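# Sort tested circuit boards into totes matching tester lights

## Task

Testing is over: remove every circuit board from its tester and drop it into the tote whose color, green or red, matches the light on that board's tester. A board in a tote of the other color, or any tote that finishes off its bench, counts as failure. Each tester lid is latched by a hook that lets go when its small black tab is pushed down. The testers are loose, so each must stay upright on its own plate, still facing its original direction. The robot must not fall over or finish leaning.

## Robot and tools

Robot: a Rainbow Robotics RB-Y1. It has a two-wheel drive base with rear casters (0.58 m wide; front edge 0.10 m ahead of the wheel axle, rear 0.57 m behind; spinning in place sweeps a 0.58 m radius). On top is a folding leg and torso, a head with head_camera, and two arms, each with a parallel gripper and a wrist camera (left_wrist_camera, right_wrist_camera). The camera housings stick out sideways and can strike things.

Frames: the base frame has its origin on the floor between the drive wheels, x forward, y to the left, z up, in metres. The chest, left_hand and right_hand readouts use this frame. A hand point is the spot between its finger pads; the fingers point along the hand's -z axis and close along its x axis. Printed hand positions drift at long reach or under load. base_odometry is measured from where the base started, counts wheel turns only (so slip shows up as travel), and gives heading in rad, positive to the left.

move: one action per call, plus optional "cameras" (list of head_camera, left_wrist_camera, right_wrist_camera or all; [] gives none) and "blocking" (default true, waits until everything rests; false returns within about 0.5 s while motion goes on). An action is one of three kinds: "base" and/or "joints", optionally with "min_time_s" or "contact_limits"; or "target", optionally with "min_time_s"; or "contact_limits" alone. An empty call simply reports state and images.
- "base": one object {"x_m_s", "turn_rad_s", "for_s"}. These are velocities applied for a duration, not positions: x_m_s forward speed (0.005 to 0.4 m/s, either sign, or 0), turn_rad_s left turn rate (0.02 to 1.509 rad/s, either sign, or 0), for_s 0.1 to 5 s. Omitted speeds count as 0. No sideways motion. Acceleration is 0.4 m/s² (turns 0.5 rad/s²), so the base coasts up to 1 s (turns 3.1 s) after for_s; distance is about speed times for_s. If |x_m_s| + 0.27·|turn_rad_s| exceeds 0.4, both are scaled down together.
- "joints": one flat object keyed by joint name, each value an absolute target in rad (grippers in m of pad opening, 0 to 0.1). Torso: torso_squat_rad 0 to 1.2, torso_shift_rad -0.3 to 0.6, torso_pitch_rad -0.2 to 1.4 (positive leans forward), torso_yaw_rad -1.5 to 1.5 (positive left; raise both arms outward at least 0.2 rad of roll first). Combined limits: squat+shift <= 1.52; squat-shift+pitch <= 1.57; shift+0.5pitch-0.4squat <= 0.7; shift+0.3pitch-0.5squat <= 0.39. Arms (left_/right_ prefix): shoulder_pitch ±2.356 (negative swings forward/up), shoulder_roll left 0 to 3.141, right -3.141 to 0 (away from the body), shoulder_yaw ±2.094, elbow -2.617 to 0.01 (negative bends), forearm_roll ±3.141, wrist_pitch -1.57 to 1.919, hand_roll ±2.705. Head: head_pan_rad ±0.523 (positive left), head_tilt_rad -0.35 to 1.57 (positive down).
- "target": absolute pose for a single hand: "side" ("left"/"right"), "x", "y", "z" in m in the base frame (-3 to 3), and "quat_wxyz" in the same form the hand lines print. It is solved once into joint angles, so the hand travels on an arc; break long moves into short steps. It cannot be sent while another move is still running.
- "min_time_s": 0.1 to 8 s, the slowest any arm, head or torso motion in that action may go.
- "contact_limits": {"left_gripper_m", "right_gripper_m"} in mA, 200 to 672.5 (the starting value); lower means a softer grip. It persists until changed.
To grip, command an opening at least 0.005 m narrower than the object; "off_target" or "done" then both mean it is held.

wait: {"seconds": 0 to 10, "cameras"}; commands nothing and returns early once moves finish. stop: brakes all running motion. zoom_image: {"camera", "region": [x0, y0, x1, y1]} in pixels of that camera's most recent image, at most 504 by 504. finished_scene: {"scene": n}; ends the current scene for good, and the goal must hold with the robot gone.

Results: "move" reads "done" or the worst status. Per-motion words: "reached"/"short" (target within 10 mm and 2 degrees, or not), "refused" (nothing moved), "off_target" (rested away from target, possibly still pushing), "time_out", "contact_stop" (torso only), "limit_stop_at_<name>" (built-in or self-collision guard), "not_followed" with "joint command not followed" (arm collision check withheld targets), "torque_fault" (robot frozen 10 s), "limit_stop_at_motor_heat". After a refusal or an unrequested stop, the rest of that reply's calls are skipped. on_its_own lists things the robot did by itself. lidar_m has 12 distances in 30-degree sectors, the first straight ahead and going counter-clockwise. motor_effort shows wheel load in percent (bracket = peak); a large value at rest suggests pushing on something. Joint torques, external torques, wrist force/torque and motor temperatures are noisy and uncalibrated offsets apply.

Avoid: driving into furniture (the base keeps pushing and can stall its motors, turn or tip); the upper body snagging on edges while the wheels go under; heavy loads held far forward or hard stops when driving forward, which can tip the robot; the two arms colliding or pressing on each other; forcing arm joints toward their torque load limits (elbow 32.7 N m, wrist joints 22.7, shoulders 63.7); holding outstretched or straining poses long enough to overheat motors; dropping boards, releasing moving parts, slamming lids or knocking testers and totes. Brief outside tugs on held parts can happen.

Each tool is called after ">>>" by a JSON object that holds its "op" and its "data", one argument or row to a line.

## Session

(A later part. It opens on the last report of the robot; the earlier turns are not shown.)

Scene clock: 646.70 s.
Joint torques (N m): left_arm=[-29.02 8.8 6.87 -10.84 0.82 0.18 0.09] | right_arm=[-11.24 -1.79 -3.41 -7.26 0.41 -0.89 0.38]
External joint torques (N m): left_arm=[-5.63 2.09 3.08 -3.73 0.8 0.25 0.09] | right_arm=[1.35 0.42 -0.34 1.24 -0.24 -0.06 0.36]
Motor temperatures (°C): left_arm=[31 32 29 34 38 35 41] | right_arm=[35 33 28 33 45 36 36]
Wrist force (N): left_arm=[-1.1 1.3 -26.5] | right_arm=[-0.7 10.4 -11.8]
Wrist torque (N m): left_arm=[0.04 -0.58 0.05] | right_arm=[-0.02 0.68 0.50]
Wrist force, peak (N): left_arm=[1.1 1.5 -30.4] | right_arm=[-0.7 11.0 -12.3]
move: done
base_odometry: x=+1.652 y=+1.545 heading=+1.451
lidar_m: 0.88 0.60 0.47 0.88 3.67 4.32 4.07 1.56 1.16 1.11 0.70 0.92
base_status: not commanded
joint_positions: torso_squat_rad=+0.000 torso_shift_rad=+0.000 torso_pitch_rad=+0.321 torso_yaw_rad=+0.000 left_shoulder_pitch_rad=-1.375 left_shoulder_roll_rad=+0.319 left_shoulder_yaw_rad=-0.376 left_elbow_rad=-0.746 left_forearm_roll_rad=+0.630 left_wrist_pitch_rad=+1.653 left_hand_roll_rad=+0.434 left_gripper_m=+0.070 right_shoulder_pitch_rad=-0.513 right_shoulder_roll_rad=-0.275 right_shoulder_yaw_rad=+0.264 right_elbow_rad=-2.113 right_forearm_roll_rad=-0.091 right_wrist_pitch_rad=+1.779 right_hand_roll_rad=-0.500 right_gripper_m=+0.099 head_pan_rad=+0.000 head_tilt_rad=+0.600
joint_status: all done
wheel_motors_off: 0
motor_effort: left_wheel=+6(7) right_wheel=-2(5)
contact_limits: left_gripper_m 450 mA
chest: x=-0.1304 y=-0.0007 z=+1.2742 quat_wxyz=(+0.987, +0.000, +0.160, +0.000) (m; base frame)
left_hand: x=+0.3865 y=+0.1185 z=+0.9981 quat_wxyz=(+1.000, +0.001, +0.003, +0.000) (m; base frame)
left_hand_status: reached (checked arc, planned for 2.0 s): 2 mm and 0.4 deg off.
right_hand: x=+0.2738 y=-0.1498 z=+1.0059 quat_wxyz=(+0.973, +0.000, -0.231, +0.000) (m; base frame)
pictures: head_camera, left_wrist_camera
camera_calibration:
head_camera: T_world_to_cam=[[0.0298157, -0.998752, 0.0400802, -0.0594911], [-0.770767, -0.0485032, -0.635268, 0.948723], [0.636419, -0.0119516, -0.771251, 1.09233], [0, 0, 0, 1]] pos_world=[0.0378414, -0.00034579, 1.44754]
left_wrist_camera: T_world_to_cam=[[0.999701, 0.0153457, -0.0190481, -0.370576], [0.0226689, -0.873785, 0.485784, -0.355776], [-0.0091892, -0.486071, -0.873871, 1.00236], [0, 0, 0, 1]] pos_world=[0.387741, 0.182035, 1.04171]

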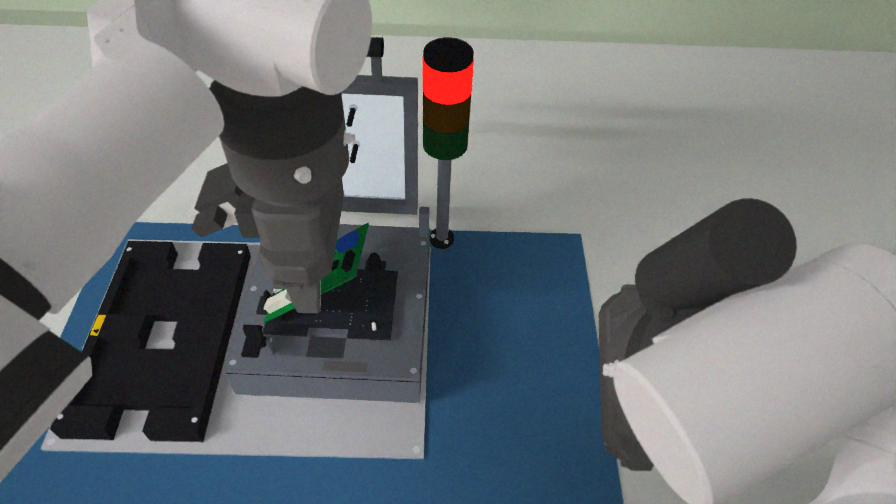

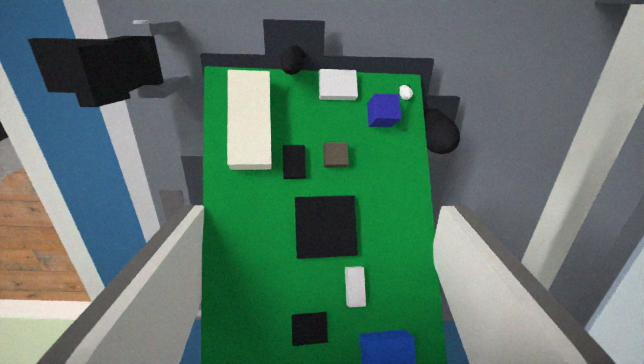

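>>> {"op": "move", "data": {
  "target": {"side":"left","x":0.387,"y":0.118,"z":0.955,"quat_wxyz":[1,0,0,0]},
  "min_time_s": 3,
  "cameras": ["left_wrist_camera","head_camera"]
}}

>>> {"op": "zoom_image", "data": {
  "camera": "head_camera",
  "region": [200, 200, 450, 410]
}}

Scene clock: 677.90 s.
Joint torques (N m): left_arm=[-13.1 0.88 0.79 -3.62 -0.36 -7.82 -0.41] | right_arm=[-11.25 -1.87 -3.28 -7.43 0.33 -0.88 0.33]
External joint torques (N m): left_arm=[10.16 -5.59 -2.3 3.45 -0.37 -7.72 -0.41] | right_arm=[1.39 0.35 -0.2 1.06 -0.31 -0.03 0.3]
Motor temperatures (°C): left_arm=[31 32 29 34 38 35 41] | right_arm=[35 33 28 33 45 36 36]
Wrist force (N): left_arm=[-33.8 9.3 34.6] | right_arm=[-0.7 10.8 -12.3]
Wrist torque (N m): left_arm=[0.35 -0.87 -0.09] | right_arm=[-0.07 0.68 0.52]
Wrist force, peak (N): left_arm=[-33.6 9.5 34.9] | right_arm=[-0.5 10.7 -12.6]
move: done
base_odometry: x=+1.652 y=+1.545 heading=+1.452
lidar_m: 0.88 0.60 0.47 0.88 3.66 4.31 4.07 1.55 1.15 1.11 0.69 0.93
base_status: not commanded
joint_positions: torso_squat_rad=+0.000 torso_shift_rad=-0.001 torso_pitch_rad=+0.318 torso_yaw_rad=+0.000 left_shoulder_pitch_rad=-1.363 left_shoulder_roll_rad=+0.275 left_shoulder_yaw_rad=-0.390 left_elbow_rad=-0.606 left_forearm_roll_rad=+0.609 left_wrist_pitch_rad=+1.503 left_hand_roll_rad=+0.391 left_gripper_m=+0.050 right_shoulder_pitch_rad=-0.513 right_shoulder_roll_rad=-0.275 right_shoulder_yaw_rad=+0.264 right_elbow_rad=-2.113 right_forearm_roll_rad=-0.091 right_wrist_pitch_rad=+1.779 right_hand_roll_rad=-0.500 right_gripper_m=+0.099 head_pan_rad=+0.000 head_tilt_rad=+0.600
joint_status: all done
wheel_motors_off: 0
on_its_own: left_gripper_m moved -0.019 to your old target +0.050
motor_effort: left_wheel=+11(11) right_wheel=-2(5)
contact_limits: left_gripper_m 450 mA
chest: x=-0.1320 y=-0.0008 z=+1.2744 quat_wxyz=(+0.987, +0.001, +0.158, +0.000) (m; base frame)
left_hand: x=+0.3862 y=+0.1187 z=+0.9584 quat_wxyz=(+1.000, +0.000, -0.005, +0.000) (m; base frame)
left_hand_status: reached (checked arc, planned for 3.0 s): 4 mm and 0.6 deg off.
right_hand: x=+0.2729 y=-0.1497 z=+1.0072 quat_wxyz=(+0.973, +0.000, -0.232, +0.000) (m; base frame)
pictures: head_camera, left_wrist_camera
camera_calibration:
head_camera: T_world_to_cam=[[0.0299686, -0.998754, 0.039899, -0.0593087], [-0.769073, -0.0485367, -0.637315, 0.950479], [0.638458, -0.0115858, -0.769569, 1.09167], [0, 0, 0, 1]] pos_world=[0.0357813, -0.000453798, 1.44824]
left_wrist_camera: T_world_to_cam=[[0.999869, 0.0161397, -0.00145687, -0.387994], [0.0147942, -0.872415, 0.488543, -0.336101], [0.00661393, -0.4885, -0.872539, 0.960675], [0, 0, 0, 1]] pos_world=[0.386561, 0.182333, 1.00186]

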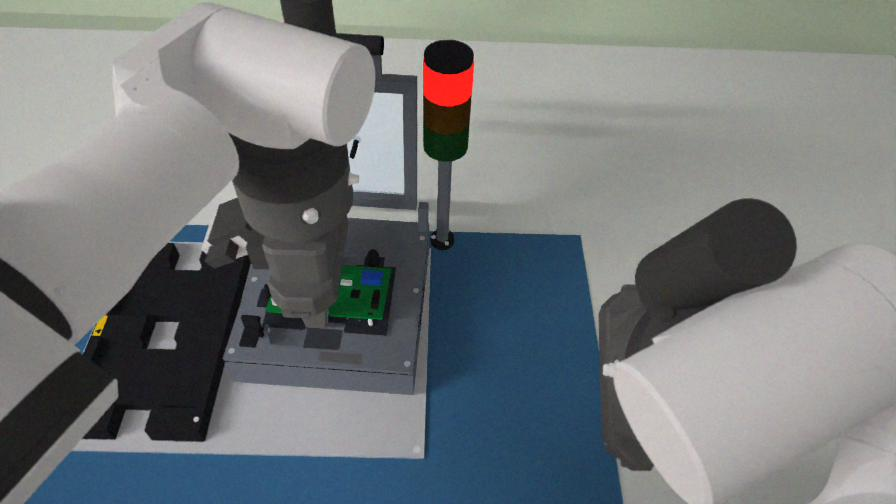

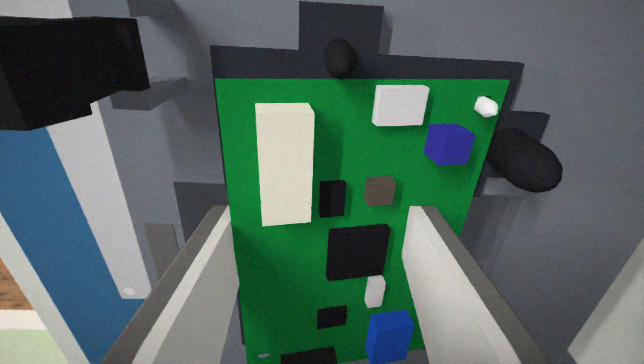

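Scaled by 2.016 from the camera's 896x504 image, which has a finer 1280x720 frame.

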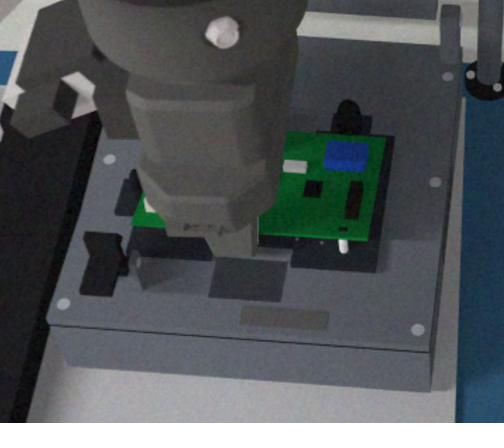

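>>> {"op": "move", "data": {
  "target": {"side":"left","x":0.386,"y":0.1187,"z":0.975,"quat_wxyz":[1,0,0,0]},
  "min_time_s": 2,
  "cameras": []
}}

>>> {"op": "move", "data": {
  "target": {"side":"left","x":0.386,"y":0.14,"z":1.0,"quat_wxyz":[1,0,0,0]},
  "min_time_s": 2,
  "cameras": ["left_wrist_camera","head_camera"]
}}

>>> {"op": "zoom_image", "data": {
  "camera": "head_camera",
  "region": [200, 200, 450, 410]
}}

>>> {"op": "zoom_image", "data": {
  "camera": "left_wrist_camera",
  "region": [150, 30, 550, 364]
}}

Scene clock: 687.93 s.
Joint torques (N m): left_arm=[-24.3 7.83 4.81 -7.97 0.38 -0.46 0.48] | right_arm=[-11.28 -1.78 -3.18 -7.32 0.41 -0.84 0.27]
External joint torques (N m): left_arm=[-0.92 1.22 1.55 -0.88 0.36 -0.38 0.48] | right_arm=[1.33 0.43 -0.1 1.17 -0.23 0 0.25]
Motor temperatures (°C): left_arm=[31 32 29 34 38 36 41] | right_arm=[35 33 28 33 45 36 36]
Wrist force (N): left_arm=[-4.5 1.2 -10.4] | right_arm=[-0.9 10.4 -12.1]
Wrist torque (N m): left_arm=[0.01 -0.39 -0.28] | right_arm=[-0.02 0.66 0.49]
Wrist force, peak (N): left_arm=[-34.0 9.7 34.6] | right_arm=[-0.6 10.8 -12.4]
move: done
base_odometry: x=+1.652 y=+1.545 heading=+1.452
lidar_m: 0.88 0.60 0.47 0.87 3.67 4.31 4.07 1.56 1.15 1.11 0.69 0.92
base_status: not commanded
joint_positions: torso_squat_rad=+0.000 torso_shift_rad=+0.000 torso_pitch_rad=+0.320 torso_yaw_rad=+0.000 left_shoulder_pitch_rad=-1.377 left_shoulder_roll_rad=+0.288 left_shoulder_yaw_rad=-0.384 left_elbow_rad=-0.638 left_forearm_roll_rad=+0.619 left_wrist_pitch_rad=+1.558 left_hand_roll_rad=+0.398 left_gripper_m=+0.050 right_shoulder_pitch_rad=-0.513 right_shoulder_roll_rad=-0.275 right_shoulder_yaw_rad=+0.264 right_elbow_rad=-2.113 right_forearm_roll_rad=-0.091 right_wrist_pitch_rad=+1.779 right_hand_roll_rad=-0.500 right_gripper_m=+0.099 head_pan_rad=+0.000 head_tilt_rad=+0.600
joint_status: all done
wheel_motors_off: 0
motor_effort: left_wheel=+11(11) right_wheel=-2(4)
contact_limits: left_gripper_m 450 mA
chest: x=-0.1309 y=-0.0008 z=+1.2743 quat_wxyz=(+0.987, +0.001, +0.159, +0.000) (m; base frame)
left_hand: x=+0.3868 y=+0.1185 z=+0.9728 quat_wxyz=(+1.000, +0.001, +0.002, +0.000) (m; base frame)
left_hand_status: reached (checked arc, planned for 2.0 s): 2 mm and 0.2 deg off.
right_hand: x=+0.2735 y=-0.1498 z=+1.0063 quat_wxyz=(+0.973, +0.000, -0.231, +0.000) (m; base frame)
pictures: none
No camera images: "cameras" was empty.

Scene clock: 690.27 s.
Joint torques (N m): left_arm=[-20.83 8.1 5.57 -7.13 0.41 0.23 0.47] | right_arm=[-11.29 -2.06 -3.15 -7.3 0.33 -0.82 0.18]
External joint torques (N m): left_arm=[2.31 0.97 1.46 -0.04 0.39 0.31 0.47] | right_arm=[1.31 0.16 -0.07 1.19 -0.32 0.02 0.16]
Motor temperatures (°C): left_arm=[31 32 29 34 38 36 41] | right_arm=[35 33 28 33 45 36 36]
Wrist force (N): left_arm=[-1.6 0.7 -9.5] | right_arm=[-0.9 10.6 -12.1]
Wrist torque (N m): left_arm=[-0.11 -0.41 -0.19] | right_arm=[-0.07 0.65 0.51]
Wrist force, peak (N): left_arm=[-4.6 1.5 -10.4] | right_arm=[-0.8 10.9 -12.5]
move: done
base_odometry: x=+1.652 y=+1.545 heading=+1.452
lidar_m: 0.88 0.60 0.47 0.87 3.66 4.32 4.06 1.56 1.15 1.11 0.69 0.92
base_status: not commanded
joint_positions: torso_squat_rad=+0.000 torso_shift_rad=+0.000 torso_pitch_rad=+0.320 torso_yaw_rad=+0.000 left_shoulder_pitch_rad=-1.332 left_shoulder_roll_rad=+0.367 left_shoulder_yaw_rad=-0.362 left_elbow_rad=-0.815 left_forearm_roll_rad=+0.640 left_wrist_pitch_rad=+1.679 left_hand_roll_rad=+0.414 left_gripper_m=+0.050 right_shoulder_pitch_rad=-0.513 right_shoulder_roll_rad=-0.275 right_shoulder_yaw_rad=+0.264 right_elbow_rad=-2.113 right_forearm_roll_rad=-0.091 right_wrist_pitch_rad=+1.779 right_hand_roll_rad=-0.500 right_gripper_m=+0.099 head_pan_rad=+0.000 head_tilt_rad=+0.600
joint_status: all done
wheel_motors_off: 0
motor_effort: left_wheel=+10(12) right_wheel=-2(3)
contact_limits: left_gripper_m 450 mA
chest: x=-0.1309 y=-0.0008 z=+1.2743 quat_wxyz=(+0.987, +0.001, +0.159, +0.000) (m; base frame)
left_hand: x=+0.3858 y=+0.1399 z=+1.0001 quat_wxyz=(+1.000, +0.001, +0.002, +0.000) (m; base frame)
left_hand_status: reached (checked arc, planned for 2.0 s): 0 mm and 0.3 deg off.
right_hand: x=+0.2735 y=-0.1498 z=+1.0063 quat_wxyz=(+0.973, +0.000, -0.231, +0.000) (m; base frame)
pictures: head_camera, left_wrist_camera
camera_calibration:
head_camera: T_world_to_cam=[[0.029811, -0.998758, 0.0399275, -0.0593889], [-0.770232, -0.0484123, -0.635924, 0.949312], [0.637067, -0.0117959, -0.770718, 1.09209], [0, 0, 0, 1]] pos_world=[0.0372242, -0.000474488, 1.44776]
left_wrist_camera: T_world_to_cam=[[0.999752, 0.0146107, -0.0167801, -0.372351], [0.0209367, -0.873005, 0.487261, -0.338965], [-0.00752986, -0.487492, -0.873095, 1.01333], [0, 0, 0, 1]] pos_world=[0.386986, 0.203512, 1.04365]

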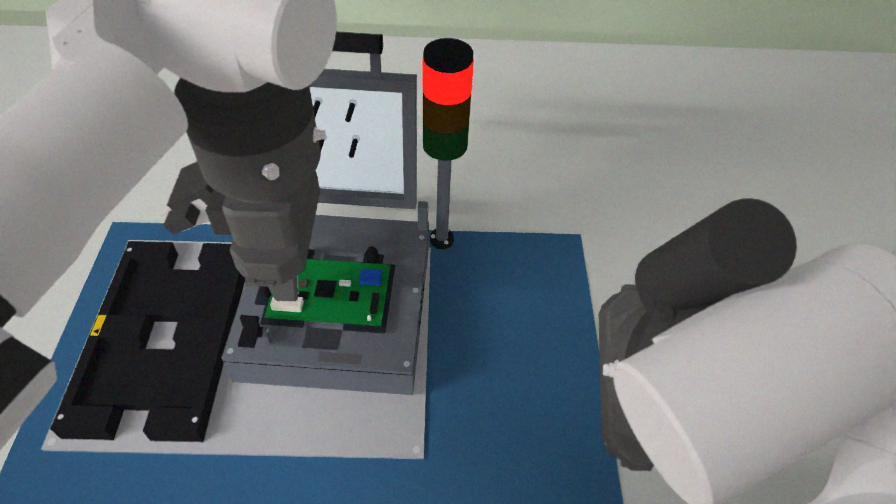

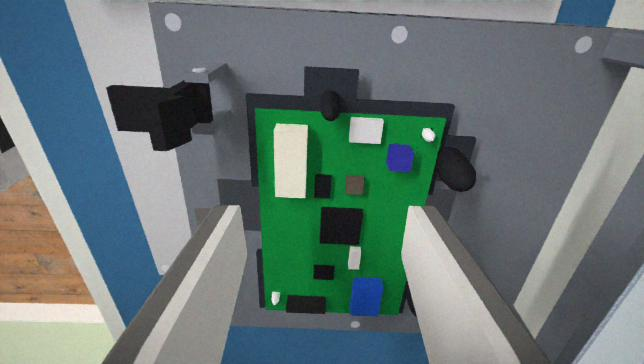

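Scaled by 2.016 from the camera's 896x504 image, which has a finer 1280x720 frame.

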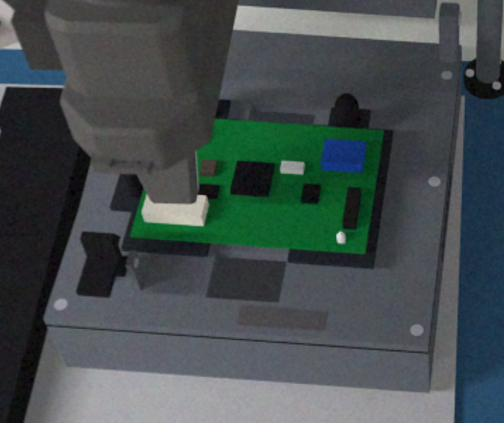

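Scaled by 1.260 from the camera's 644x364 image, which has a finer 920x520 frame.

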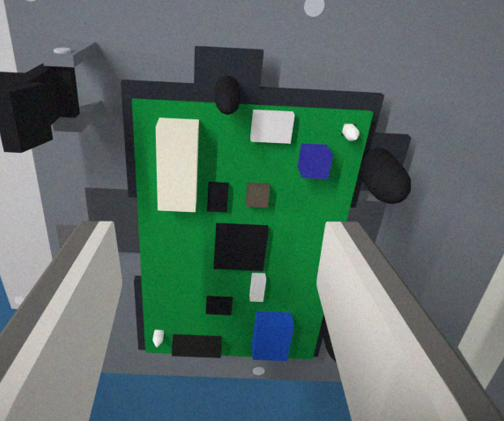

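>>> {"op": "move", "data": {
  "joints": {"left_gripper_m":0.082},
  "contact_limits": {"left_gripper_m":672},
  "cameras": []
}}

>>> {"op": "move", "data": {
  "target": {"side":"left","x":0.394,"y":0.12,"z":0.98,"quat_wxyz":[0.9997,0,0,-0.022]},
  "cameras": []
}}

>>> {"op": "move", "data": {
  "target": {"side":"left","x":0.394,"y":0.12,"z":0.96,"quat_wxyz":[0.9997,0,0,-0.022]},
  "cameras": ["left_wrist_camera","head_camera"]
}}

>>> {"op": "zoom_image", "data": {
  "camera": "head_camera",
  "region": [200, 200, 450, 410]
}}

>>> {"op": "zoom_image", "data": {
  "camera": "left_wrist_camera",
  "region": [120, 40, 520, 364]
}}

Scene clock: 715.90 s.
Joint torques (N m): left_arm=[-20.72 8.33 5.33 -7.19 0.42 0.18 0.45] | right_arm=[-11.28 -1.75 -2.98 -7.47 0.4 -0.8 0.3]
External joint torques (N m): left_arm=[2.41 1.21 1.21 -0.1 0.4 0.26 0.45] | right_arm=[1.32 0.46 0.1 1.03 -0.25 0.04 0.28]
Motor temperatures (°C): left_arm=[31 32 29 34 38 35 41] | right_arm=[35 33 28 33 45 36 36]
Wrist force (N): left_arm=[-1.4 0.7 -9.3] | right_arm=[-0.3 10.4 -12.2]
Wrist torque (N m): left_arm=[-0.11 -0.36 -0.20] | right_arm=[-0.02 0.72 0.51]
Wrist force, peak (N): left_arm=[-1.6 0.8 -9.8] | right_arm=[-0.8 10.9 -12.4]
move: done
base_odometry: x=+1.652 y=+1.545 heading=+1.452
lidar_m: 0.88 0.60 0.47 0.87 3.66 4.32 4.06 1.56 1.16 1.10 0.69 0.92
base_status: not commanded
joint_positions: torso_squat_rad=+0.000 torso_shift_rad=+0.000 torso_pitch_rad=+0.320 torso_yaw_rad=+0.000 left_shoulder_pitch_rad=-1.332 left_shoulder_roll_rad=+0.367 left_shoulder_yaw_rad=-0.362 left_elbow_rad=-0.815 left_forearm_roll_rad=+0.640 left_wrist_pitch_rad=+1.679 left_hand_roll_rad=+0.414 left_gripper_m=+0.082 right_shoulder_pitch_rad=-0.513 right_shoulder_roll_rad=-0.275 right_shoulder_yaw_rad=+0.264 right_elbow_rad=-2.113 right_forearm_roll_rad=-0.091 right_wrist_pitch_rad=+1.779 right_hand_roll_rad=-0.500 right_gripper_m=+0.099 head_pan_rad=+0.000 head_tilt_rad=+0.600
joint_status: all done
wheel_motors_off: 0
motor_effort: left_wheel=+11(12) right_wheel=-1(2)
contact_limits: left_gripper_m 672 mA
chest: x=-0.1309 y=-0.0008 z=+1.2743 quat_wxyz=(+0.987, +0.001, +0.159, +0.000) (m; base frame)
left_hand: x=+0.3858 y=+0.1399 z=+1.0001 quat_wxyz=(+1.000, +0.001, +0.002, +0.000) (m; base frame)
right_hand: x=+0.2735 y=-0.1498 z=+1.0063 quat_wxyz=(+0.973, +0.000, -0.231, +0.000) (m; base frame)
pictures: none
No camera images: "cameras" was empty.

Scene clock: 716.93 s.
Joint torques (N m): left_arm=[-22.35 6.23 2.14 -5.83 0.04 -0.06 0] | right_arm=[-11.17 -1.79 -3.37 -7.41 0.42 -0.88 0.3]
External joint torques (N m): left_arm=[1.26 -0.59 -1.06 1.24 0.02 0.04 0] | right_arm=[1.44 0.42 -0.3 1.09 -0.22 -0.04 0.27]
Motor temperatures (°C): left_arm=[31 32 29 34 38 35 41] | right_arm=[35 33 28 33 45 36 36]
Wrist force (N): left_arm=[-1.6 0.2 -9.7] | right_arm=[-0.5 10.7 -12.2]
Wrist torque (N m): left_arm=[-0.05 -0.41 -0.21] | right_arm=[-0.06 0.71 0.51]
Wrist force, peak (N): left_arm=[-2.0 1.5 -10.4] | right_arm=[-0.6 11.0 -12.4]
move: done
base_odometry: x=+1.652 y=+1.545 heading=+1.451
lidar_m: 0.88 0.60 0.47 0.87 3.66 4.31 4.07 1.56 1.15 1.11 0.69 0.92
base_status: not commanded
joint_positions: torso_squat_rad=+0.000 torso_shift_rad=+0.000 torso_pitch_rad=+0.320 torso_yaw_rad=+0.000 left_shoulder_pitch_rad=-1.401 left_shoulder_roll_rad=+0.294 left_shoulder_yaw_rad=-0.383 left_elbow_rad=-0.616 left_forearm_roll_rad=+0.625 left_wrist_pitch_rad=+1.552 left_hand_roll_rad=+0.345 left_gripper_m=+0.082 right_shoulder_pitch_rad=-0.513 right_shoulder_roll_rad=-0.275 right_shoulder_yaw_rad=+0.264 right_elbow_rad=-2.113 right_forearm_roll_rad=-0.091 right_wrist_pitch_rad=+1.779 right_hand_roll_rad=-0.500 right_gripper_m=+0.099 head_pan_rad=+0.000 head_tilt_rad=+0.600
joint_status: all done
wheel_motors_off: 0
motor_effort: left_wheel=+6(11) right_wheel=-3(3)
contact_limits: left_gripper_m 672 mA
chest: x=-0.1308 y=-0.0008 z=+1.2742 quat_wxyz=(+0.987, +0.000, +0.159, +0.000) (m; base frame)
left_hand: x=+0.3934 y=+0.1202 z=+0.9802 quat_wxyz=(+1.000, +0.000, -0.004, -0.022) (m; base frame)
left_hand_status: reached (checked arc, planned for 0.5 s): 1 mm and 0.4 deg off.
right_hand: x=+0.2736 y=-0.1498 z=+1.0062 quat_wxyz=(+0.973, +0.000, -0.231, +0.000) (m; base frame)
pictures: none
No camera images: "cameras" was empty.

Scene clock: 717.80 s.
Joint torques (N m): left_arm=[-22.59 5.96 1.24 -6.03 0.12 -0.06 0] | right_arm=[-11.57 -1.66 -3.12 -7.34 0.32 -0.78 0.26]
External joint torques (N m): left_arm=[1.11 -0.86 -1.18 0.89 0.1 0.04 0] | right_arm=[1.03 0.55 -0.05 1.16 -0.33 0.06 0.23]
Motor temperatures (°C): left_arm=[31 32 29 34 38 35 41] | right_arm=[35 33 28 33 45 36 36]
Wrist force (N): left_arm=[-1.3 0.7 -9.6] | right_arm=[-0.5 10.5 -12.3]
Wrist torque (N m): left_arm=[-0.08 -0.36 -0.21] | right_arm=[-0.04 0.71 0.50]
Wrist force, peak (N): left_arm=[-1.6 1.2 -10.3] | right_arm=[-0.6 10.9 -12.5]
move: done
base_odometry: x=+1.652 y=+1.545 heading=+1.451
lidar_m: 0.88 0.59 0.47 0.87 3.66 4.31 4.06 1.56 1.15 1.11 0.70 0.93
base_status: not commanded
joint_positions: torso_squat_rad=+0.000 torso_shift_rad=+0.000 torso_pitch_rad=+0.320 torso_yaw_rad=+0.000 left_shoulder_pitch_rad=-1.436 left_shoulder_roll_rad=+0.257 left_shoulder_yaw_rad=-0.384 left_elbow_rad=-0.460 left_forearm_roll_rad=+0.621 left_wrist_pitch_rad=+1.453 left_hand_roll_rad=+0.297 left_gripper_m=+0.082 right_shoulder_pitch_rad=-0.513 right_shoulder_roll_rad=-0.275 right_shoulder_yaw_rad=+0.264 right_elbow_rad=-2.113 right_forearm_roll_rad=-0.091 right_wrist_pitch_rad=+1.779 right_hand_roll_rad=-0.500 right_gripper_m=+0.099 head_pan_rad=+0.000 head_tilt_rad=+0.600
joint_status: all done
wheel_motors_off: 0
motor_effort: left_wheel=+6(7) right_wheel=-3(4)
contact_limits: left_gripper_m 672 mA
chest: x=-0.1308 y=-0.0008 z=+1.2742 quat_wxyz=(+0.987, +0.000, +0.159, +0.000) (m; base frame)
left_hand: x=+0.3936 y=+0.1202 z=+0.9602 quat_wxyz=(+1.000, +0.000, -0.003, -0.022) (m; base frame)
left_hand_status: reached (checked arc, planned for 0.5 s): 0 mm and 0.3 deg off.
right_hand: x=+0.2736 y=-0.1498 z=+1.0062 quat_wxyz=(+0.973, +0.000, -0.231, +0.000) (m; base frame)
pictures: head_camera, left_wrist_camera
camera_calibration:
head_camera: T_world_to_cam=[[0.0297613, -0.998756, 0.040016, -0.0594662], [-0.770303, -0.0484291, -0.635836, 0.949237], [0.636983, -0.0119011, -0.770786, 1.09212], [0, 0, 0, 1]] pos_world=[0.0373087, -0.000424092, 1.44773]
left_wrist_camera: T_world_to_cam=[[0.999578, -0.028216, -0.00684262, -0.384809], [-0.0212678, -0.87202, 0.489009, -0.322078], [-0.0197648, -0.488657, -0.872252, 0.97306], [0, 0, 0, 1]] pos_world=[0.397029, 0.183776, 1.00362]

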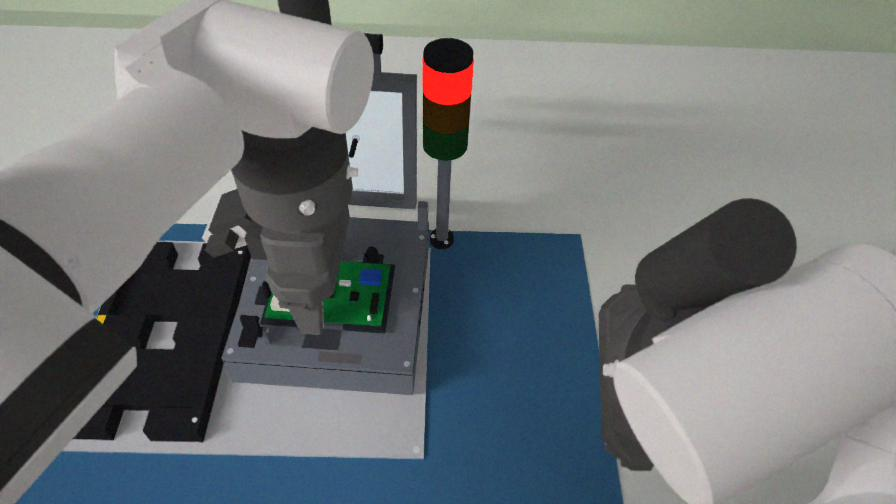

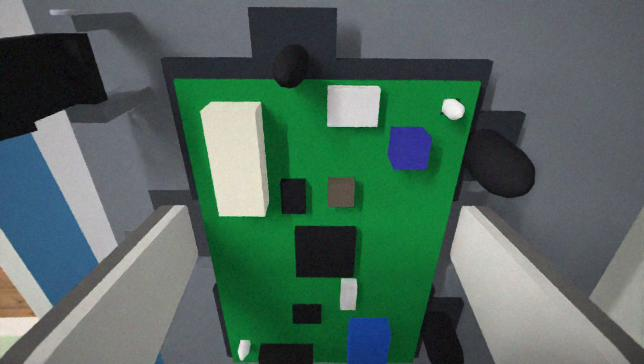

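Scaled by 2.016 from the camera's 896x504 image, which has a finer 1280x720 frame.

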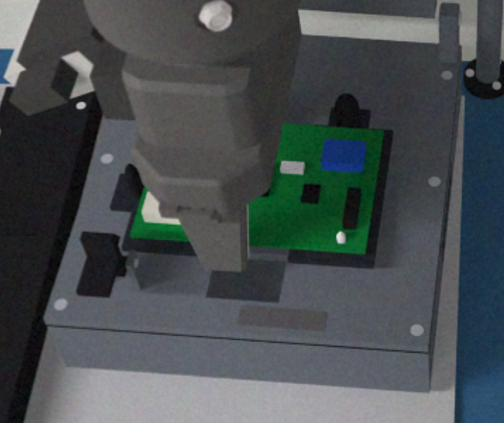

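Scaled by 1.260 from the camera's 644x364 image, which has a finer 920x520 frame.

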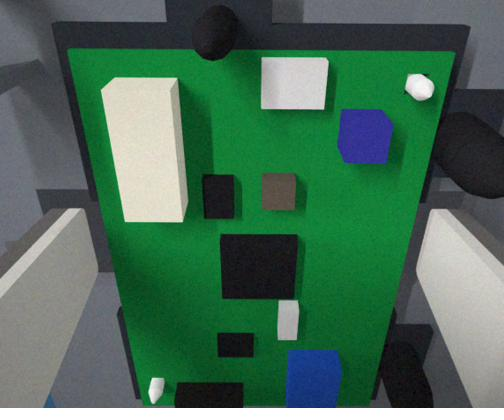

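>>> {"op": "move", "data": {
  "target": {"side":"left","x":0.394,"y":0.118,"z":0.950,"quat_wxyz":[0.9997,0,0,-0.022]},
  "cameras": []
}}

>>> {"op": "move", "data": {
  "joints": {"left_gripper_m":0.04},
  "cameras": ["left_wrist_camera"]
}}

>>> {"op": "zoom_image", "data": {
  "camera": "left_wrist_camera",
  "region": [120, 40, 520, 364]
}}

Scene clock: 724.57 s.
Joint torques (N m): left_arm=[-22 5.45 1.48 -5.44 0.34 0.22 -0.01] | right_arm=[-11.39 -1.74 -3.09 -7.4 0.39 -0.79 0.27]
External joint torques (N m): left_arm=[1.8 -1.42 -0.25 1.3 0.33 0.33 -0.01] | right_arm=[1.21 0.47 -0.02 1.09 -0.25 0.05 0.24]
Motor temperatures (°C): left_arm=[31 32 29 34 38 35 41] | right_arm=[35 33 28 33 45 36 36]
Wrist force (N): left_arm=[-1.6 0.6 -9.9] | right_arm=[-0.5 10.6 -12.3]
Wrist torque (N m): left_arm=[-0.06 -0.40 -0.21] | right_arm=[-0.03 0.72 0.49]
Wrist force, peak (N): left_arm=[7.1 -0.4 -8.6] | right_arm=[-1.0 10.9 -12.4]
move: done
base_odometry: x=+1.652 y=+1.545 heading=+1.451
lidar_m: 0.88 0.59 0.48 0.87 3.66 4.31 4.06 1.56 1.15 1.11 0.70 0.92
base_status: not commanded
joint_positions: torso_squat_rad=+0.000 torso_shift_rad=+0.000 torso_pitch_rad=+0.320 torso_yaw_rad=+0.000 left_shoulder_pitch_rad=-1.481 left_shoulder_roll_rad=+0.225 left_shoulder_yaw_rad=-0.381 left_elbow_rad=-0.324 left_forearm_roll_rad=+0.623 left_wrist_pitch_rad=+1.375 left_hand_roll_rad=+0.259 left_gripper_m=+0.082 right_shoulder_pitch_rad=-0.513 right_shoulder_roll_rad=-0.275 right_shoulder_yaw_rad=+0.264 right_elbow_rad=-2.113 right_forearm_roll_rad=-0.091 right_wrist_pitch_rad=+1.779 right_hand_roll_rad=-0.500 right_gripper_m=+0.099 head_pan_rad=+0.000 head_tilt_rad=+0.600
joint_status: all done
wheel_motors_off: 0
motor_effort: left_wheel=+3(6) right_wheel=-2(4)
contact_limits: left_gripper_m 672 mA
chest: x=-0.1308 y=-0.0008 z=+1.2742 quat_wxyz=(+0.987, +0.000, +0.159, +0.000) (m; base frame)
left_hand: x=+0.3937 y=+0.1182 z=+0.9503 quat_wxyz=(+1.000, +0.000, -0.004, -0.022) (m; base frame)
left_hand_status: reached (checked arc, planned for 0.4 s): 0 mm and 0.5 deg off.
right_hand: x=+0.2736 y=-0.1498 z=+1.0062 quat_wxyz=(+0.973, +0.000, -0.231, +0.000) (m; base frame)
pictures: none
No camera images: "cameras" was empty.

Scene clock: 725.53 s.
Joint torques (N m): left_arm=[-22.24 5.62 1.6 -5.45 0.37 0.47 -0.03] | right_arm=[-11.16 -1.8 -3.12 -7.34 0.45 -0.81 0.22]
External joint torques (N m): left_arm=[1.56 -1.25 -0.13 1.29 0.36 0.58 -0.03] | right_arm=[1.44 0.41 -0.04 1.15 -0.2 0.03 0.19]
Motor temperatures (°C): left_arm=[31 32 29 34 38 35 41] | right_arm=[35 33 28 33 45 36 36]
Wrist force (N): left_arm=[1.8 1.1 -10.5] | right_arm=[-0.7 10.6 -12.1]
Wrist torque (N m): left_arm=[-0.10 -0.44 -0.26] | right_arm=[-0.05 0.70 0.50]
Wrist force, peak (N): left_arm=[2.2 1.5 -11.6] | right_arm=[-0.4 10.7 -12.4]
move: off_target
base_odometry: x=+1.652 y=+1.545 heading=+1.451
lidar_m: 0.88 0.60 0.47 0.87 3.66 4.31 4.06 1.56 1.15 1.11 0.68 0.93
base_status: not commanded
joint_positions: torso_squat_rad=+0.000 torso_shift_rad=+0.000 torso_pitch_rad=+0.320 torso_yaw_rad=+0.000 left_shoulder_pitch_rad=-1.481 left_shoulder_roll_rad=+0.225 left_shoulder_yaw_rad=-0.381 left_elbow_rad=-0.324 left_forearm_roll_rad=+0.623 left_wrist_pitch_rad=+1.375 left_hand_roll_rad=+0.259 left_gripper_m=+0.070 right_shoulder_pitch_rad=-0.513 right_shoulder_roll_rad=-0.275 right_shoulder_yaw_rad=+0.264 right_elbow_rad=-2.113 right_forearm_roll_rad=-0.091 right_wrist_pitch_rad=+1.779 right_hand_roll_rad=-0.500 right_gripper_m=+0.099 head_pan_rad=+0.000 head_tilt_rad=+0.600
joint_status: left_gripper_m off_target (ended at +0.070, target +0.040)
wheel_motors_off: 0
motor_effort: left_wheel=+3(5) right_wheel=-3(5)
contact_limits: left_gripper_m 672 mA
chest: x=-0.1308 y=-0.0008 z=+1.2742 quat_wxyz=(+0.987, +0.000, +0.159, +0.000) (m; base frame)
left_hand: x=+0.3937 y=+0.1182 z=+0.9503 quat_wxyz=(+1.000, +0.000, -0.004, -0.022) (m; base frame)
right_hand: x=+0.2736 y=-0.1498 z=+1.0062 quat_wxyz=(+0.973, +0.000, -0.231, +0.000) (m; base frame)
pictures: left_wrist_camera
camera_calibration:
left_wrist_camera: T_world_to_cam=[[0.999589, -0.028376, -0.00419667, -0.387542], [-0.0226944, -0.871811, 0.489317, -0.318724], [-0.0175436, -0.48902, -0.872096, 0.962461], [0, 0, 0, 1]] pos_world=[0.397034, 0.181799, 0.993689]

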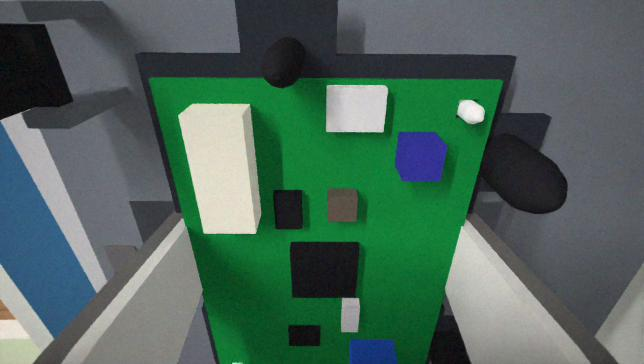

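Scaled by 1.260 from the camera's 644x364 image, which has a finer 920x520 frame.

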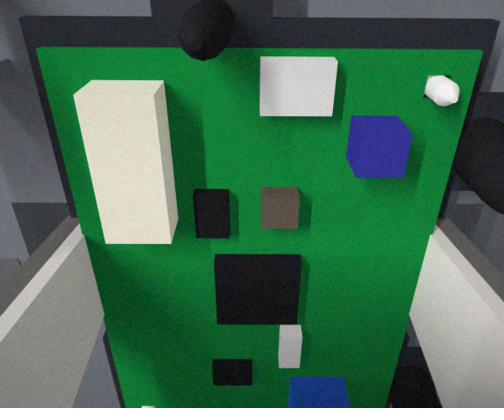

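>>> {"op": "move", "data": {
  "target": {"side":"left","x":0.394,"y":0.118,"z":0.957,"quat_wxyz":[0.99875,0.045,0.001,-0.022]},
  "min_time_s": 1.5,
  "cameras": ["left_wrist_camera","head_camera"]
}}

>>> {"op": "zoom_image", "data": {
  "camera": "head_camera",
  "region": [200, 200, 450, 410]
}}

Scene clock: 733.10 s.
Joint torques (N m): left_arm=[-23.19 7.88 -0.97 -3.57 -1.28 1.91 -0.01] | right_arm=[-11.53 -1.82 -3.26 -7.4 0.32 -0.74 0.27]
External joint torques (N m): left_arm=[0.71 1.12 -2.34 2.88 -1.13 1.98 -0.01] | right_arm=[1.07 0.4 -0.19 1.09 -0.32 0.1 0.24]
Motor temperatures (°C): left_arm=[31 32 29 33 38 35 41] | right_arm=[35 33 28 33 45 36 36]
Wrist force (N): left_arm=[2.6 -7.2 -14.1] | right_arm=[-0.6 10.5 -12.0]
Wrist torque (N m): left_arm=[-0.02 -0.63 0.17] | right_arm=[-0.06 0.68 0.50]
Wrist force, peak (N): left_arm=[2.5 -7.6 -15.0] | right_arm=[-0.7 10.9 -12.5]
move: done
base_odometry: x=+1.652 y=+1.545 heading=+1.451
lidar_m: 0.88 0.59 0.48 0.87 3.66 4.31 4.07 1.56 1.16 1.11 0.69 0.92
base_status: not commanded
joint_positions: torso_squat_rad=+0.000 torso_shift_rad=+0.000 torso_pitch_rad=+0.320 torso_yaw_rad=+0.000 left_shoulder_pitch_rad=-1.531 left_shoulder_roll_rad=+0.187 left_shoulder_yaw_rad=-0.425 left_elbow_rad=-0.268 left_forearm_roll_rad=+0.577 left_wrist_pitch_rad=+1.381 left_hand_roll_rad=+0.301 left_gripper_m=+0.070 right_shoulder_pitch_rad=-0.513 right_shoulder_roll_rad=-0.275 right_shoulder_yaw_rad=+0.264 right_elbow_rad=-2.113 right_forearm_roll_rad=-0.091 right_wrist_pitch_rad=+1.779 right_hand_roll_rad=-0.500 right_gripper_m=+0.099 head_pan_rad=+0.000 head_tilt_rad=+0.600
joint_status: all done
wheel_motors_off: 0
motor_effort: left_wheel=+3(5) right_wheel=-3(4)
contact_limits: left_gripper_m 672 mA
chest: x=-0.1307 y=-0.0008 z=+1.2742 quat_wxyz=(+0.987, +0.000, +0.159, +0.000) (m; base frame)
left_hand: x=+0.3936 y=+0.1175 z=+0.9571 quat_wxyz=(+0.999, +0.042, -0.007, -0.023) (m; base frame)
left_hand_status: reached (checked arc, planned for 1.5 s): 1 mm and 1.0 deg off.
right_hand: x=+0.2736 y=-0.1499 z=+1.0062 quat_wxyz=(+0.973, +0.000, -0.231, +0.000) (m; base frame)
pictures: head_camera, left_wrist_camera
camera_calibration:
head_camera: T_world_to_cam=[[0.0296892, -0.998758, 0.040019, -0.0594953], [-0.770391, -0.0483738, -0.635734, 0.949156], [0.63688, -0.0119559, -0.77087, 1.09215], [0, 0, 0, 1]] pos_world=[0.0374227, -0.00044947, 1.44769]
left_wrist_camera: T_world_to_cam=[[0.999571, -0.0292687, 0.00138687, -0.392678], [-0.0272318, -0.910452, 0.412716, -0.243064], [-0.010817, -0.412577, -0.910858, 0.993576], [0, 0, 0, 1]] pos_world=[0.396638, 0.177135, 1.00587]

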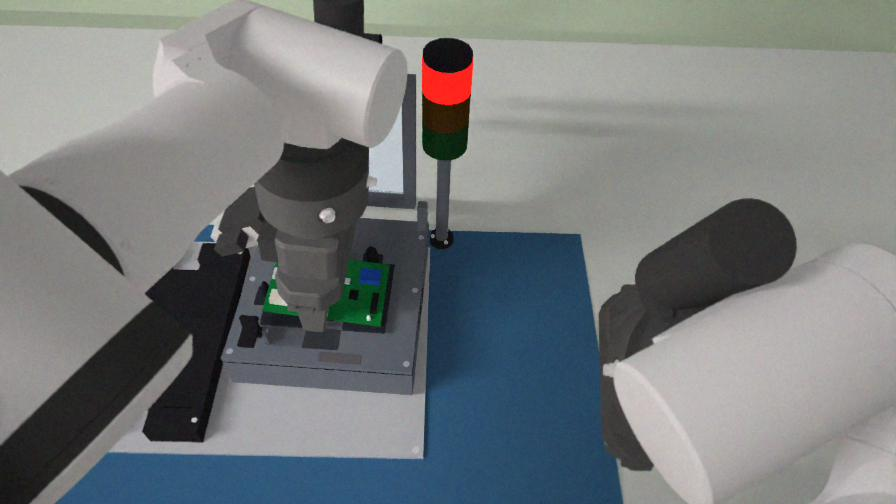

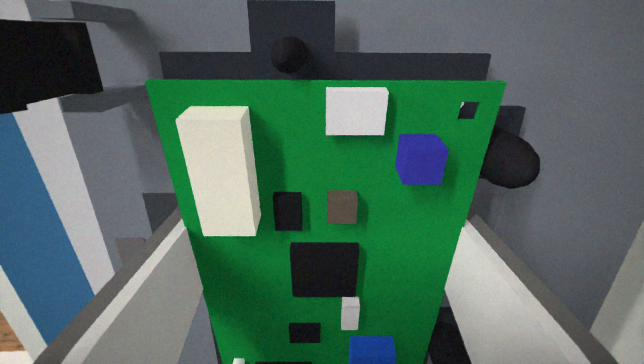

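Scaled by 2.016 from the camera's 896x504 image, which has a finer 1280x720 frame.

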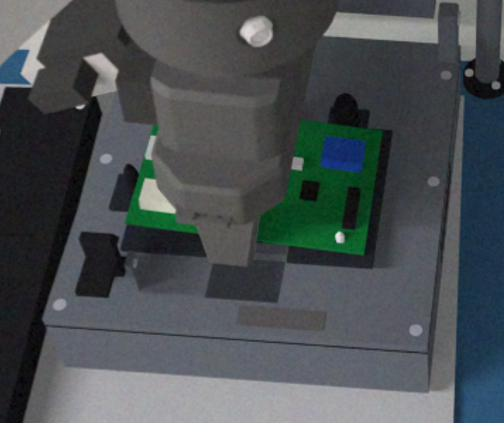

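>>> {"op": "move", "data": {
  "target": {"side":"left","x":0.393,"y":0.118,"z":0.972,"quat_wxyz":[0.99975,0,0,-0.022]},
  "min_time_s": 2,
  "cameras": ["left_wrist_camera","head_camera"]
}}

>>> {"op": "zoom_image", "data": {
  "camera": "head_camera",
  "region": [200, 200, 450, 410]
}}

Scene clock: 740.27 s.
Joint torques (N m): left_arm=[-21.75 8.03 3.46 -7.09 0.48 0.26 -0.17] | right_arm=[-11.25 -1.87 -3.13 -7.49 0.37 -0.82 0.35]
External joint torques (N m): left_arm=[2.14 1.09 1.07 -0.17 0.46 0.32 -0.17] | right_arm=[1.35 0.34 -0.06 1 -0.27 0.02 0.33]
Motor temperatures (°C): left_arm=[31 32 29 33 38 35 41] | right_arm=[35 33 28 33 45 36 36]
Wrist force (N): left_arm=[-1.5 0.8 -10.1] | right_arm=[-0.9 10.5 -12.1]
Wrist torque (N m): left_arm=[-0.10 -0.42 -0.21] | right_arm=[-0.04 0.64 0.50]
Wrist force, peak (N): left_arm=[6.7 -6.5 -15.4] | right_arm=[-0.6 10.7 -12.5]
move: done
base_odometry: x=+1.652 y=+1.545 heading=+1.451
lidar_m: 0.88 0.60 0.47 0.87 3.66 4.31 4.07 1.56 1.15 1.10 0.69 0.92
base_status: not commanded
joint_positions: torso_squat_rad=+0.000 torso_shift_rad=+0.000 torso_pitch_rad=+0.320 torso_yaw_rad=+0.000 left_shoulder_pitch_rad=-1.464 left_shoulder_roll_rad=+0.257 left_shoulder_yaw_rad=-0.378 left_elbow_rad=-0.451 left_forearm_roll_rad=+0.625 left_wrist_pitch_rad=+1.490 left_hand_roll_rad=+0.297 left_gripper_m=+0.070 right_shoulder_pitch_rad=-0.513 right_shoulder_roll_rad=-0.275 right_shoulder_yaw_rad=+0.264 right_elbow_rad=-2.113 right_forearm_roll_rad=-0.091 right_wrist_pitch_rad=+1.779 right_hand_roll_rad=-0.500 right_gripper_m=+0.099 head_pan_rad=+0.000 head_tilt_rad=+0.600
joint_status: all done
wheel_motors_off: 0
motor_effort: left_wheel=+4(5) right_wheel=-3(5)
contact_limits: left_gripper_m 672 mA
chest: x=-0.1308 y=-0.0008 z=+1.2742 quat_wxyz=(+0.987, +0.000, +0.159, +0.000) (m; base frame)
left_hand: x=+0.3929 y=+0.1179 z=+0.9721 quat_wxyz=(+1.000, +0.001, +0.006, -0.022) (m; base frame)
left_hand_status: reached (checked arc, planned for 2.0 s): 0 mm and 0.7 deg off.
right_hand: x=+0.2736 y=-0.1498 z=+1.0062 quat_wxyz=(+0.973, +0.000, -0.231, +0.000) (m; base frame)
pictures: head_camera, left_wrist_camera
camera_calibration:
head_camera: T_world_to_cam=[[0.0297667, -0.998756, 0.0399955, -0.0594531], [-0.770343, -0.0484195, -0.635789, 0.949182], [0.636935, -0.011885, -0.770826, 1.09215], [0, 0, 0, 1]] pos_world=[0.0373386, -0.000440171, 1.44771]
left_wrist_camera: T_world_to_cam=[[0.999281, -0.0290195, -0.0244203, -0.366814], [-0.0134975, -0.873816, 0.486069, -0.329862], [-0.0354443, -0.485389, -0.873579, 0.989382], [0, 0, 0, 1]] pos_world=[0.397166, 0.181352, 1.01568]

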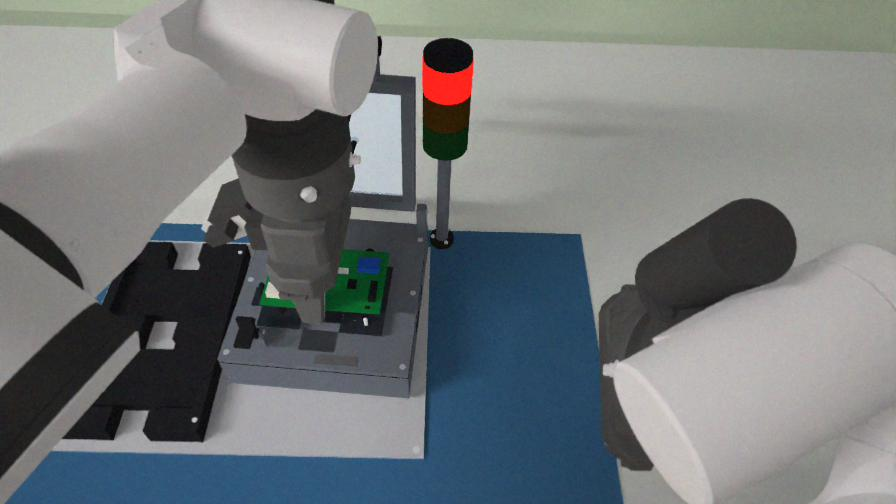

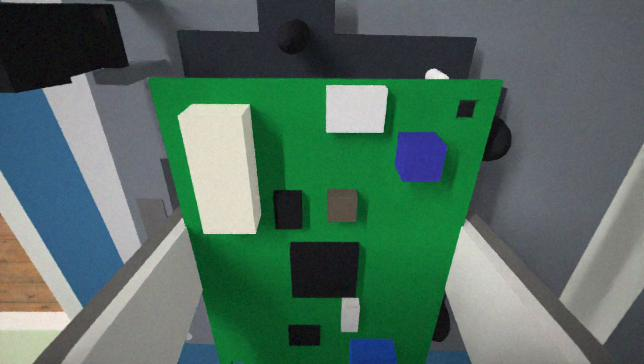

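Scaled by 2.016 from the camera's 896x504 image, which has a finer 1280x720 frame.

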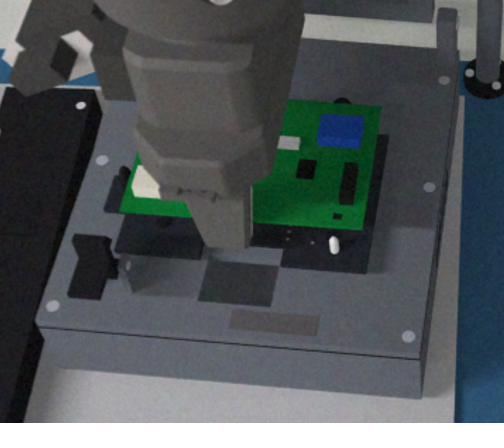

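>>> {"op": "move", "data": {
  "target": {"side":"left","x":0.388,"y":0.118,"z":1.03,"quat_wxyz":[0.99975,0,0,-0.022]},
  "min_time_s": 2,
  "cameras": []
}}

>>> {"op": "move", "data": {
  "target": {"side":"left","x":0.33,"y":0.13,"z":1.06,"quat_wxyz":[1,0,0,0]},
  "min_time_s": 2,
  "cameras": []
}}

>>> {"op": "move", "data": {
  "joints": {"torso_pitch_rad":0.1,"head_tilt_rad":0.8},
  "min_time_s": 2
}}

Scene clock: 750.87 s.
Joint torques (N m): left_arm=[-21.44 7.91 5.2 -7.26 0.41 0.21 0.41] | right_arm=[-11.2 -1.93 -3.48 -7.44 0.31 -0.86 0.25]
External joint torques (N m): left_arm=[2.13 0.95 1.11 -0.18 0.39 0.28 0.41] | right_arm=[1.4 0.28 -0.4 1.05 -0.34 -0.02 0.23]
Motor temperatures (°C): left_arm=[31 32 29 33 38 35 41] | right_arm=[35 33 28 33 45 36 36]
Wrist force (N): left_arm=[-1.3 0.6 -10.1] | right_arm=[-0.7 10.5 -12.2]
Wrist torque (N m): left_arm=[-0.10 -0.37 -0.20] | right_arm=[-0.05 0.70 0.49]
Wrist force, peak (N): left_arm=[-1.0 0.8 -10.4] | right_arm=[-0.6 11.0 -12.3]
move: done
base_odometry: x=+1.652 y=+1.545 heading=+1.451
lidar_m: 0.88 0.60 0.47 0.86 3.66 4.31 4.07 1.56 1.15 1.11 0.69 0.92
base_status: not commanded
joint_positions: torso_squat_rad=+0.000 torso_shift_rad=+0.000 torso_pitch_rad=+0.320 torso_yaw_rad=+0.000 left_shoulder_pitch_rad=-1.402 left_shoulder_roll_rad=+0.344 left_shoulder_yaw_rad=-0.359 left_elbow_rad=-0.813 left_forearm_roll_rad=+0.647 left_wrist_pitch_rad=+1.743 left_hand_roll_rad=+0.411 left_gripper_m=+0.070 right_shoulder_pitch_rad=-0.513 right_shoulder_roll_rad=-0.275 right_shoulder_yaw_rad=+0.264 right_elbow_rad=-2.113 right_forearm_roll_rad=-0.091 right_wrist_pitch_rad=+1.779 right_hand_roll_rad=-0.500 right_gripper_m=+0.099 head_pan_rad=+0.000 head_tilt_rad=+0.600
joint_status: all done
wheel_motors_off: 0
motor_effort: left_wheel=+4(5) right_wheel=-3(5)
contact_limits: left_gripper_m 672 mA
chest: x=-0.1308 y=-0.0008 z=+1.2742 quat_wxyz=(+0.987, +0.000, +0.159, +0.000) (m; base frame)
left_hand: x=+0.3874 y=+0.1180 z=+1.0303 quat_wxyz=(+1.000, +0.001, +0.004, -0.022) (m; base frame)
left_hand_status: reached (checked arc, planned for 2.0 s): 1 mm and 0.5 deg off.
right_hand: x=+0.2736 y=-0.1498 z=+1.0062 quat_wxyz=(+0.973, +0.000, -0.231, +0.000) (m; base frame)
pictures: none
No camera images: "cameras" was empty.

Scene clock: 753.20 s.
Joint torques (N m): left_arm=[-19.21 7.94 6.41 -5.37 0.25 0.14 0.39] | right_arm=[-11.12 -2.04 -3.31 -7.51 0.39 -0.86 0.27]
External joint torques (N m): left_arm=[1.71 1.01 -1.12 -0.09 0.22 0.2 0.39] | right_arm=[1.49 0.17 -0.24 0.99 -0.25 -0.02 0.25]
Motor temperatures (°C): left_arm=[31 32 29 33 38 35 41] | right_arm=[35 33 28 33 45 36 36]
Wrist force (N): left_arm=[-1.4 0.5 -10.1] | right_arm=[-0.5 10.3 -12.5]
Wrist torque (N m): left_arm=[-0.06 -0.41 -0.24] | right_arm=[-0.01 0.70 0.50]
Wrist force, peak (N): left_arm=[-1.6 0.7 -10.7] | right_arm=[-0.9 10.7 -12.5]
move: done
base_odometry: x=+1.652 y=+1.545 heading=+1.451
lidar_m: 0.88 0.59 0.46 0.88 3.67 4.32 4.06 1.56 1.15 1.11 0.70 0.92
base_status: not commanded
joint_positions: torso_squat_rad=+0.000 torso_shift_rad=+0.000 torso_pitch_rad=+0.320 torso_yaw_rad=+0.000 left_shoulder_pitch_rad=-1.248 left_shoulder_roll_rad=+0.577 left_shoulder_yaw_rad=-0.531 left_elbow_rad=-1.382 left_forearm_roll_rad=+0.942 left_wrist_pitch_rad=+1.898 left_hand_roll_rad=+0.768 left_gripper_m=+0.070 right_shoulder_pitch_rad=-0.513 right_shoulder_roll_rad=-0.275 right_shoulder_yaw_rad=+0.264 right_elbow_rad=-2.113 right_forearm_roll_rad=-0.091 right_wrist_pitch_rad=+1.779 right_hand_roll_rad=-0.500 right_gripper_m=+0.099 head_pan_rad=+0.000 head_tilt_rad=+0.600
joint_status: all done
wheel_motors_off: 0
motor_effort: left_wheel=+3(5) right_wheel=-4(5)
contact_limits: left_gripper_m 672 mA
chest: x=-0.1308 y=-0.0008 z=+1.2742 quat_wxyz=(+0.987, +0.000, +0.159, +0.000) (m; base frame)
left_hand: x=+0.3295 y=+0.1297 z=+1.0605 quat_wxyz=(+1.000, +0.000, +0.003, -0.001) (m; base frame)
left_hand_status: reached (checked arc, planned for 2.0 s): 1 mm and 0.4 deg off.
right_hand: x=+0.2736 y=-0.1498 z=+1.0062 quat_wxyz=(+0.973, +0.000, -0.231, +0.000) (m; base frame)
pictures: none
No camera images: "cameras" was empty.

Scene clock: 755.50 s.
Joint torques (N m): left_arm=[-20.41 8.42 6.87 -4.53 0.15 -0.22 0.31] | right_arm=[-14.01 -2.45 -3.84 -6.62 0.54 -1.2 0.34]
External joint torques (N m): left_arm=[1.63 1 -1.09 -0.25 0.4 0.15 0.32] | right_arm=[1.62 0.31 -0.02 0.98 -0.25 -0.03 0.31]
Motor temperatures (°C): left_arm=[31 32 29 33 38 35 41] | right_arm=[35 33 28 33 45 36 36]
Wrist force (N): left_arm=[-2.8 0.3 -10.2] | right_arm=[-1.6 10.5 -11.4]
Wrist torque (N m): left_arm=[-0.03 -0.46 -0.22] | right_arm=[-0.02 0.65 0.48]
Wrist force, peak (N): left_arm=[-2.8 0.3 -10.2] | right_arm=[-0.6 10.6 -12.6]
move: done
base_odometry: x=+1.652 y=+1.545 heading=+1.451
lidar_m: 0.88 0.59 0.46 0.87 3.66 4.31 4.06 1.56 1.15 1.11 0.69 0.93
base_status: not commanded
joint_positions: torso_squat_rad=+0.000 torso_shift_rad=+0.000 torso_pitch_rad=+0.100 torso_yaw_rad=+0.000 left_shoulder_pitch_rad=-1.248 left_shoulder_roll_rad=+0.577 left_shoulder_yaw_rad=-0.531 left_elbow_rad=-1.382 left_forearm_roll_rad=+0.942 left_wrist_pitch_rad=+1.898 left_hand_roll_rad=+0.768 left_gripper_m=+0.070 right_shoulder_pitch_rad=-0.513 right_shoulder_roll_rad=-0.275 right_shoulder_yaw_rad=+0.264 right_elbow_rad=-2.113 right_forearm_roll_rad=-0.091 right_wrist_pitch_rad=+1.779 right_hand_roll_rad=-0.500 right_gripper_m=+0.099 head_pan_rad=+0.000 head_tilt_rad=+0.800
joint_status: all done
wheel_motors_off: 0
motor_effort: left_wheel=+4(5) right_wheel=-2(5)
contact_limits: left_gripper_m 672 mA
chest: x=-0.1972 y=-0.0008 z=+1.2884 quat_wxyz=(+0.999, +0.000, +0.050, +0.000) (m; base frame)
left_hand: x=+0.2987 y=+0.1296 z=+1.1803 quat_wxyz=(+0.994, +0.000, -0.106, -0.001) (m; base frame)
right_hand: x=+0.2559 y=-0.1499 z=+1.1150 quat_wxyz=(+0.942, +0.000, -0.337, +0.000) (m; base frame)
pictures: head_camera, left_wrist_camera, right_wrist_camera
camera_calibration:
head_camera: T_world_to_cam=[[0.028996, -0.998756, 0.0405677, -0.058338], [-0.757486, -0.048436, -0.651052, 0.908202], [0.652207, -0.0118516, -0.757948, 1.166], [0, 0, 0, 1]] pos_world=[-0.0708292, -0.000456822, 1.47742]
left_wrist_camera: T_world_to_cam=[[0.979826, 0.013808, 0.199374, -0.531095], [-0.0856663, -0.872293, 0.481421, -0.395287], [0.18056, -0.488789, -0.853513, 1.08581], [0, 0, 0, 1]] pos_world=[0.290465, 0.193259, 1.22294]
right_wrist_camera: T_world_to_cam=[[-0.762335, 0.0201287, -0.646869, 0.921815], [-0.273171, 0.896106, 0.349816, -0.152587], [0.586705, 0.443383, -0.677635, 0.74361], [0, 0, 0, 1]] pos_world=[0.22477, -0.211525, 1.15357]

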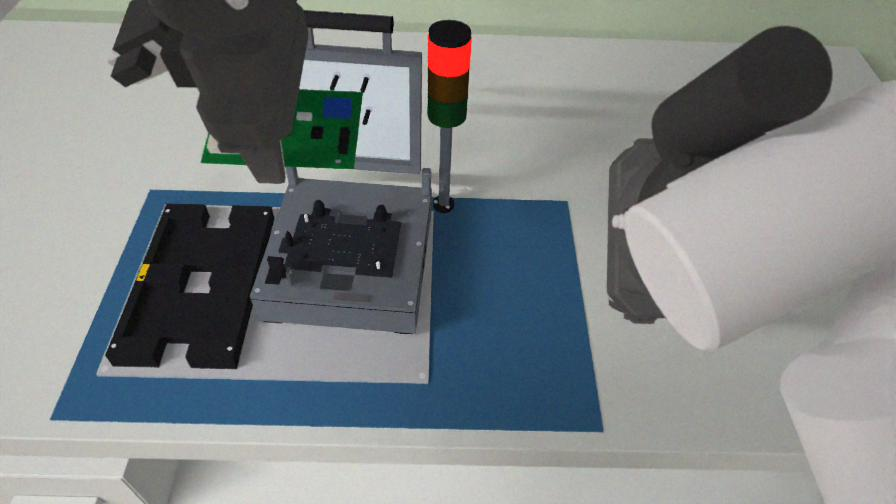

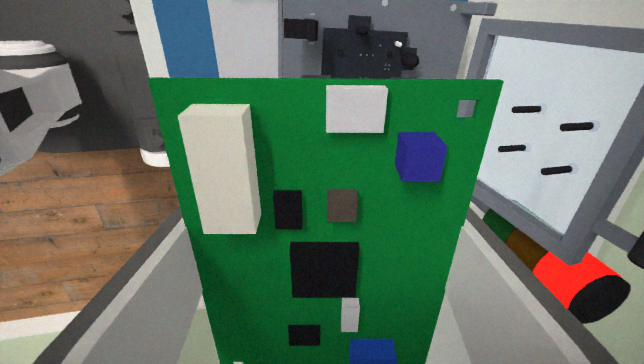

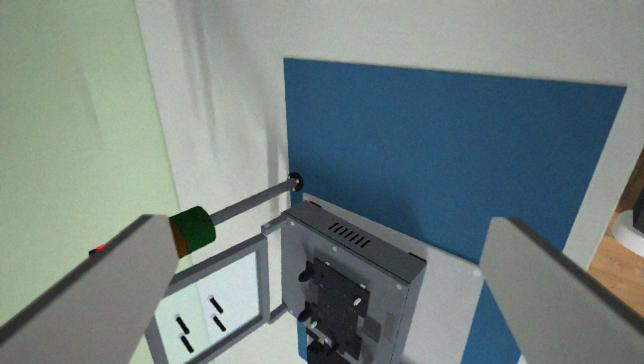

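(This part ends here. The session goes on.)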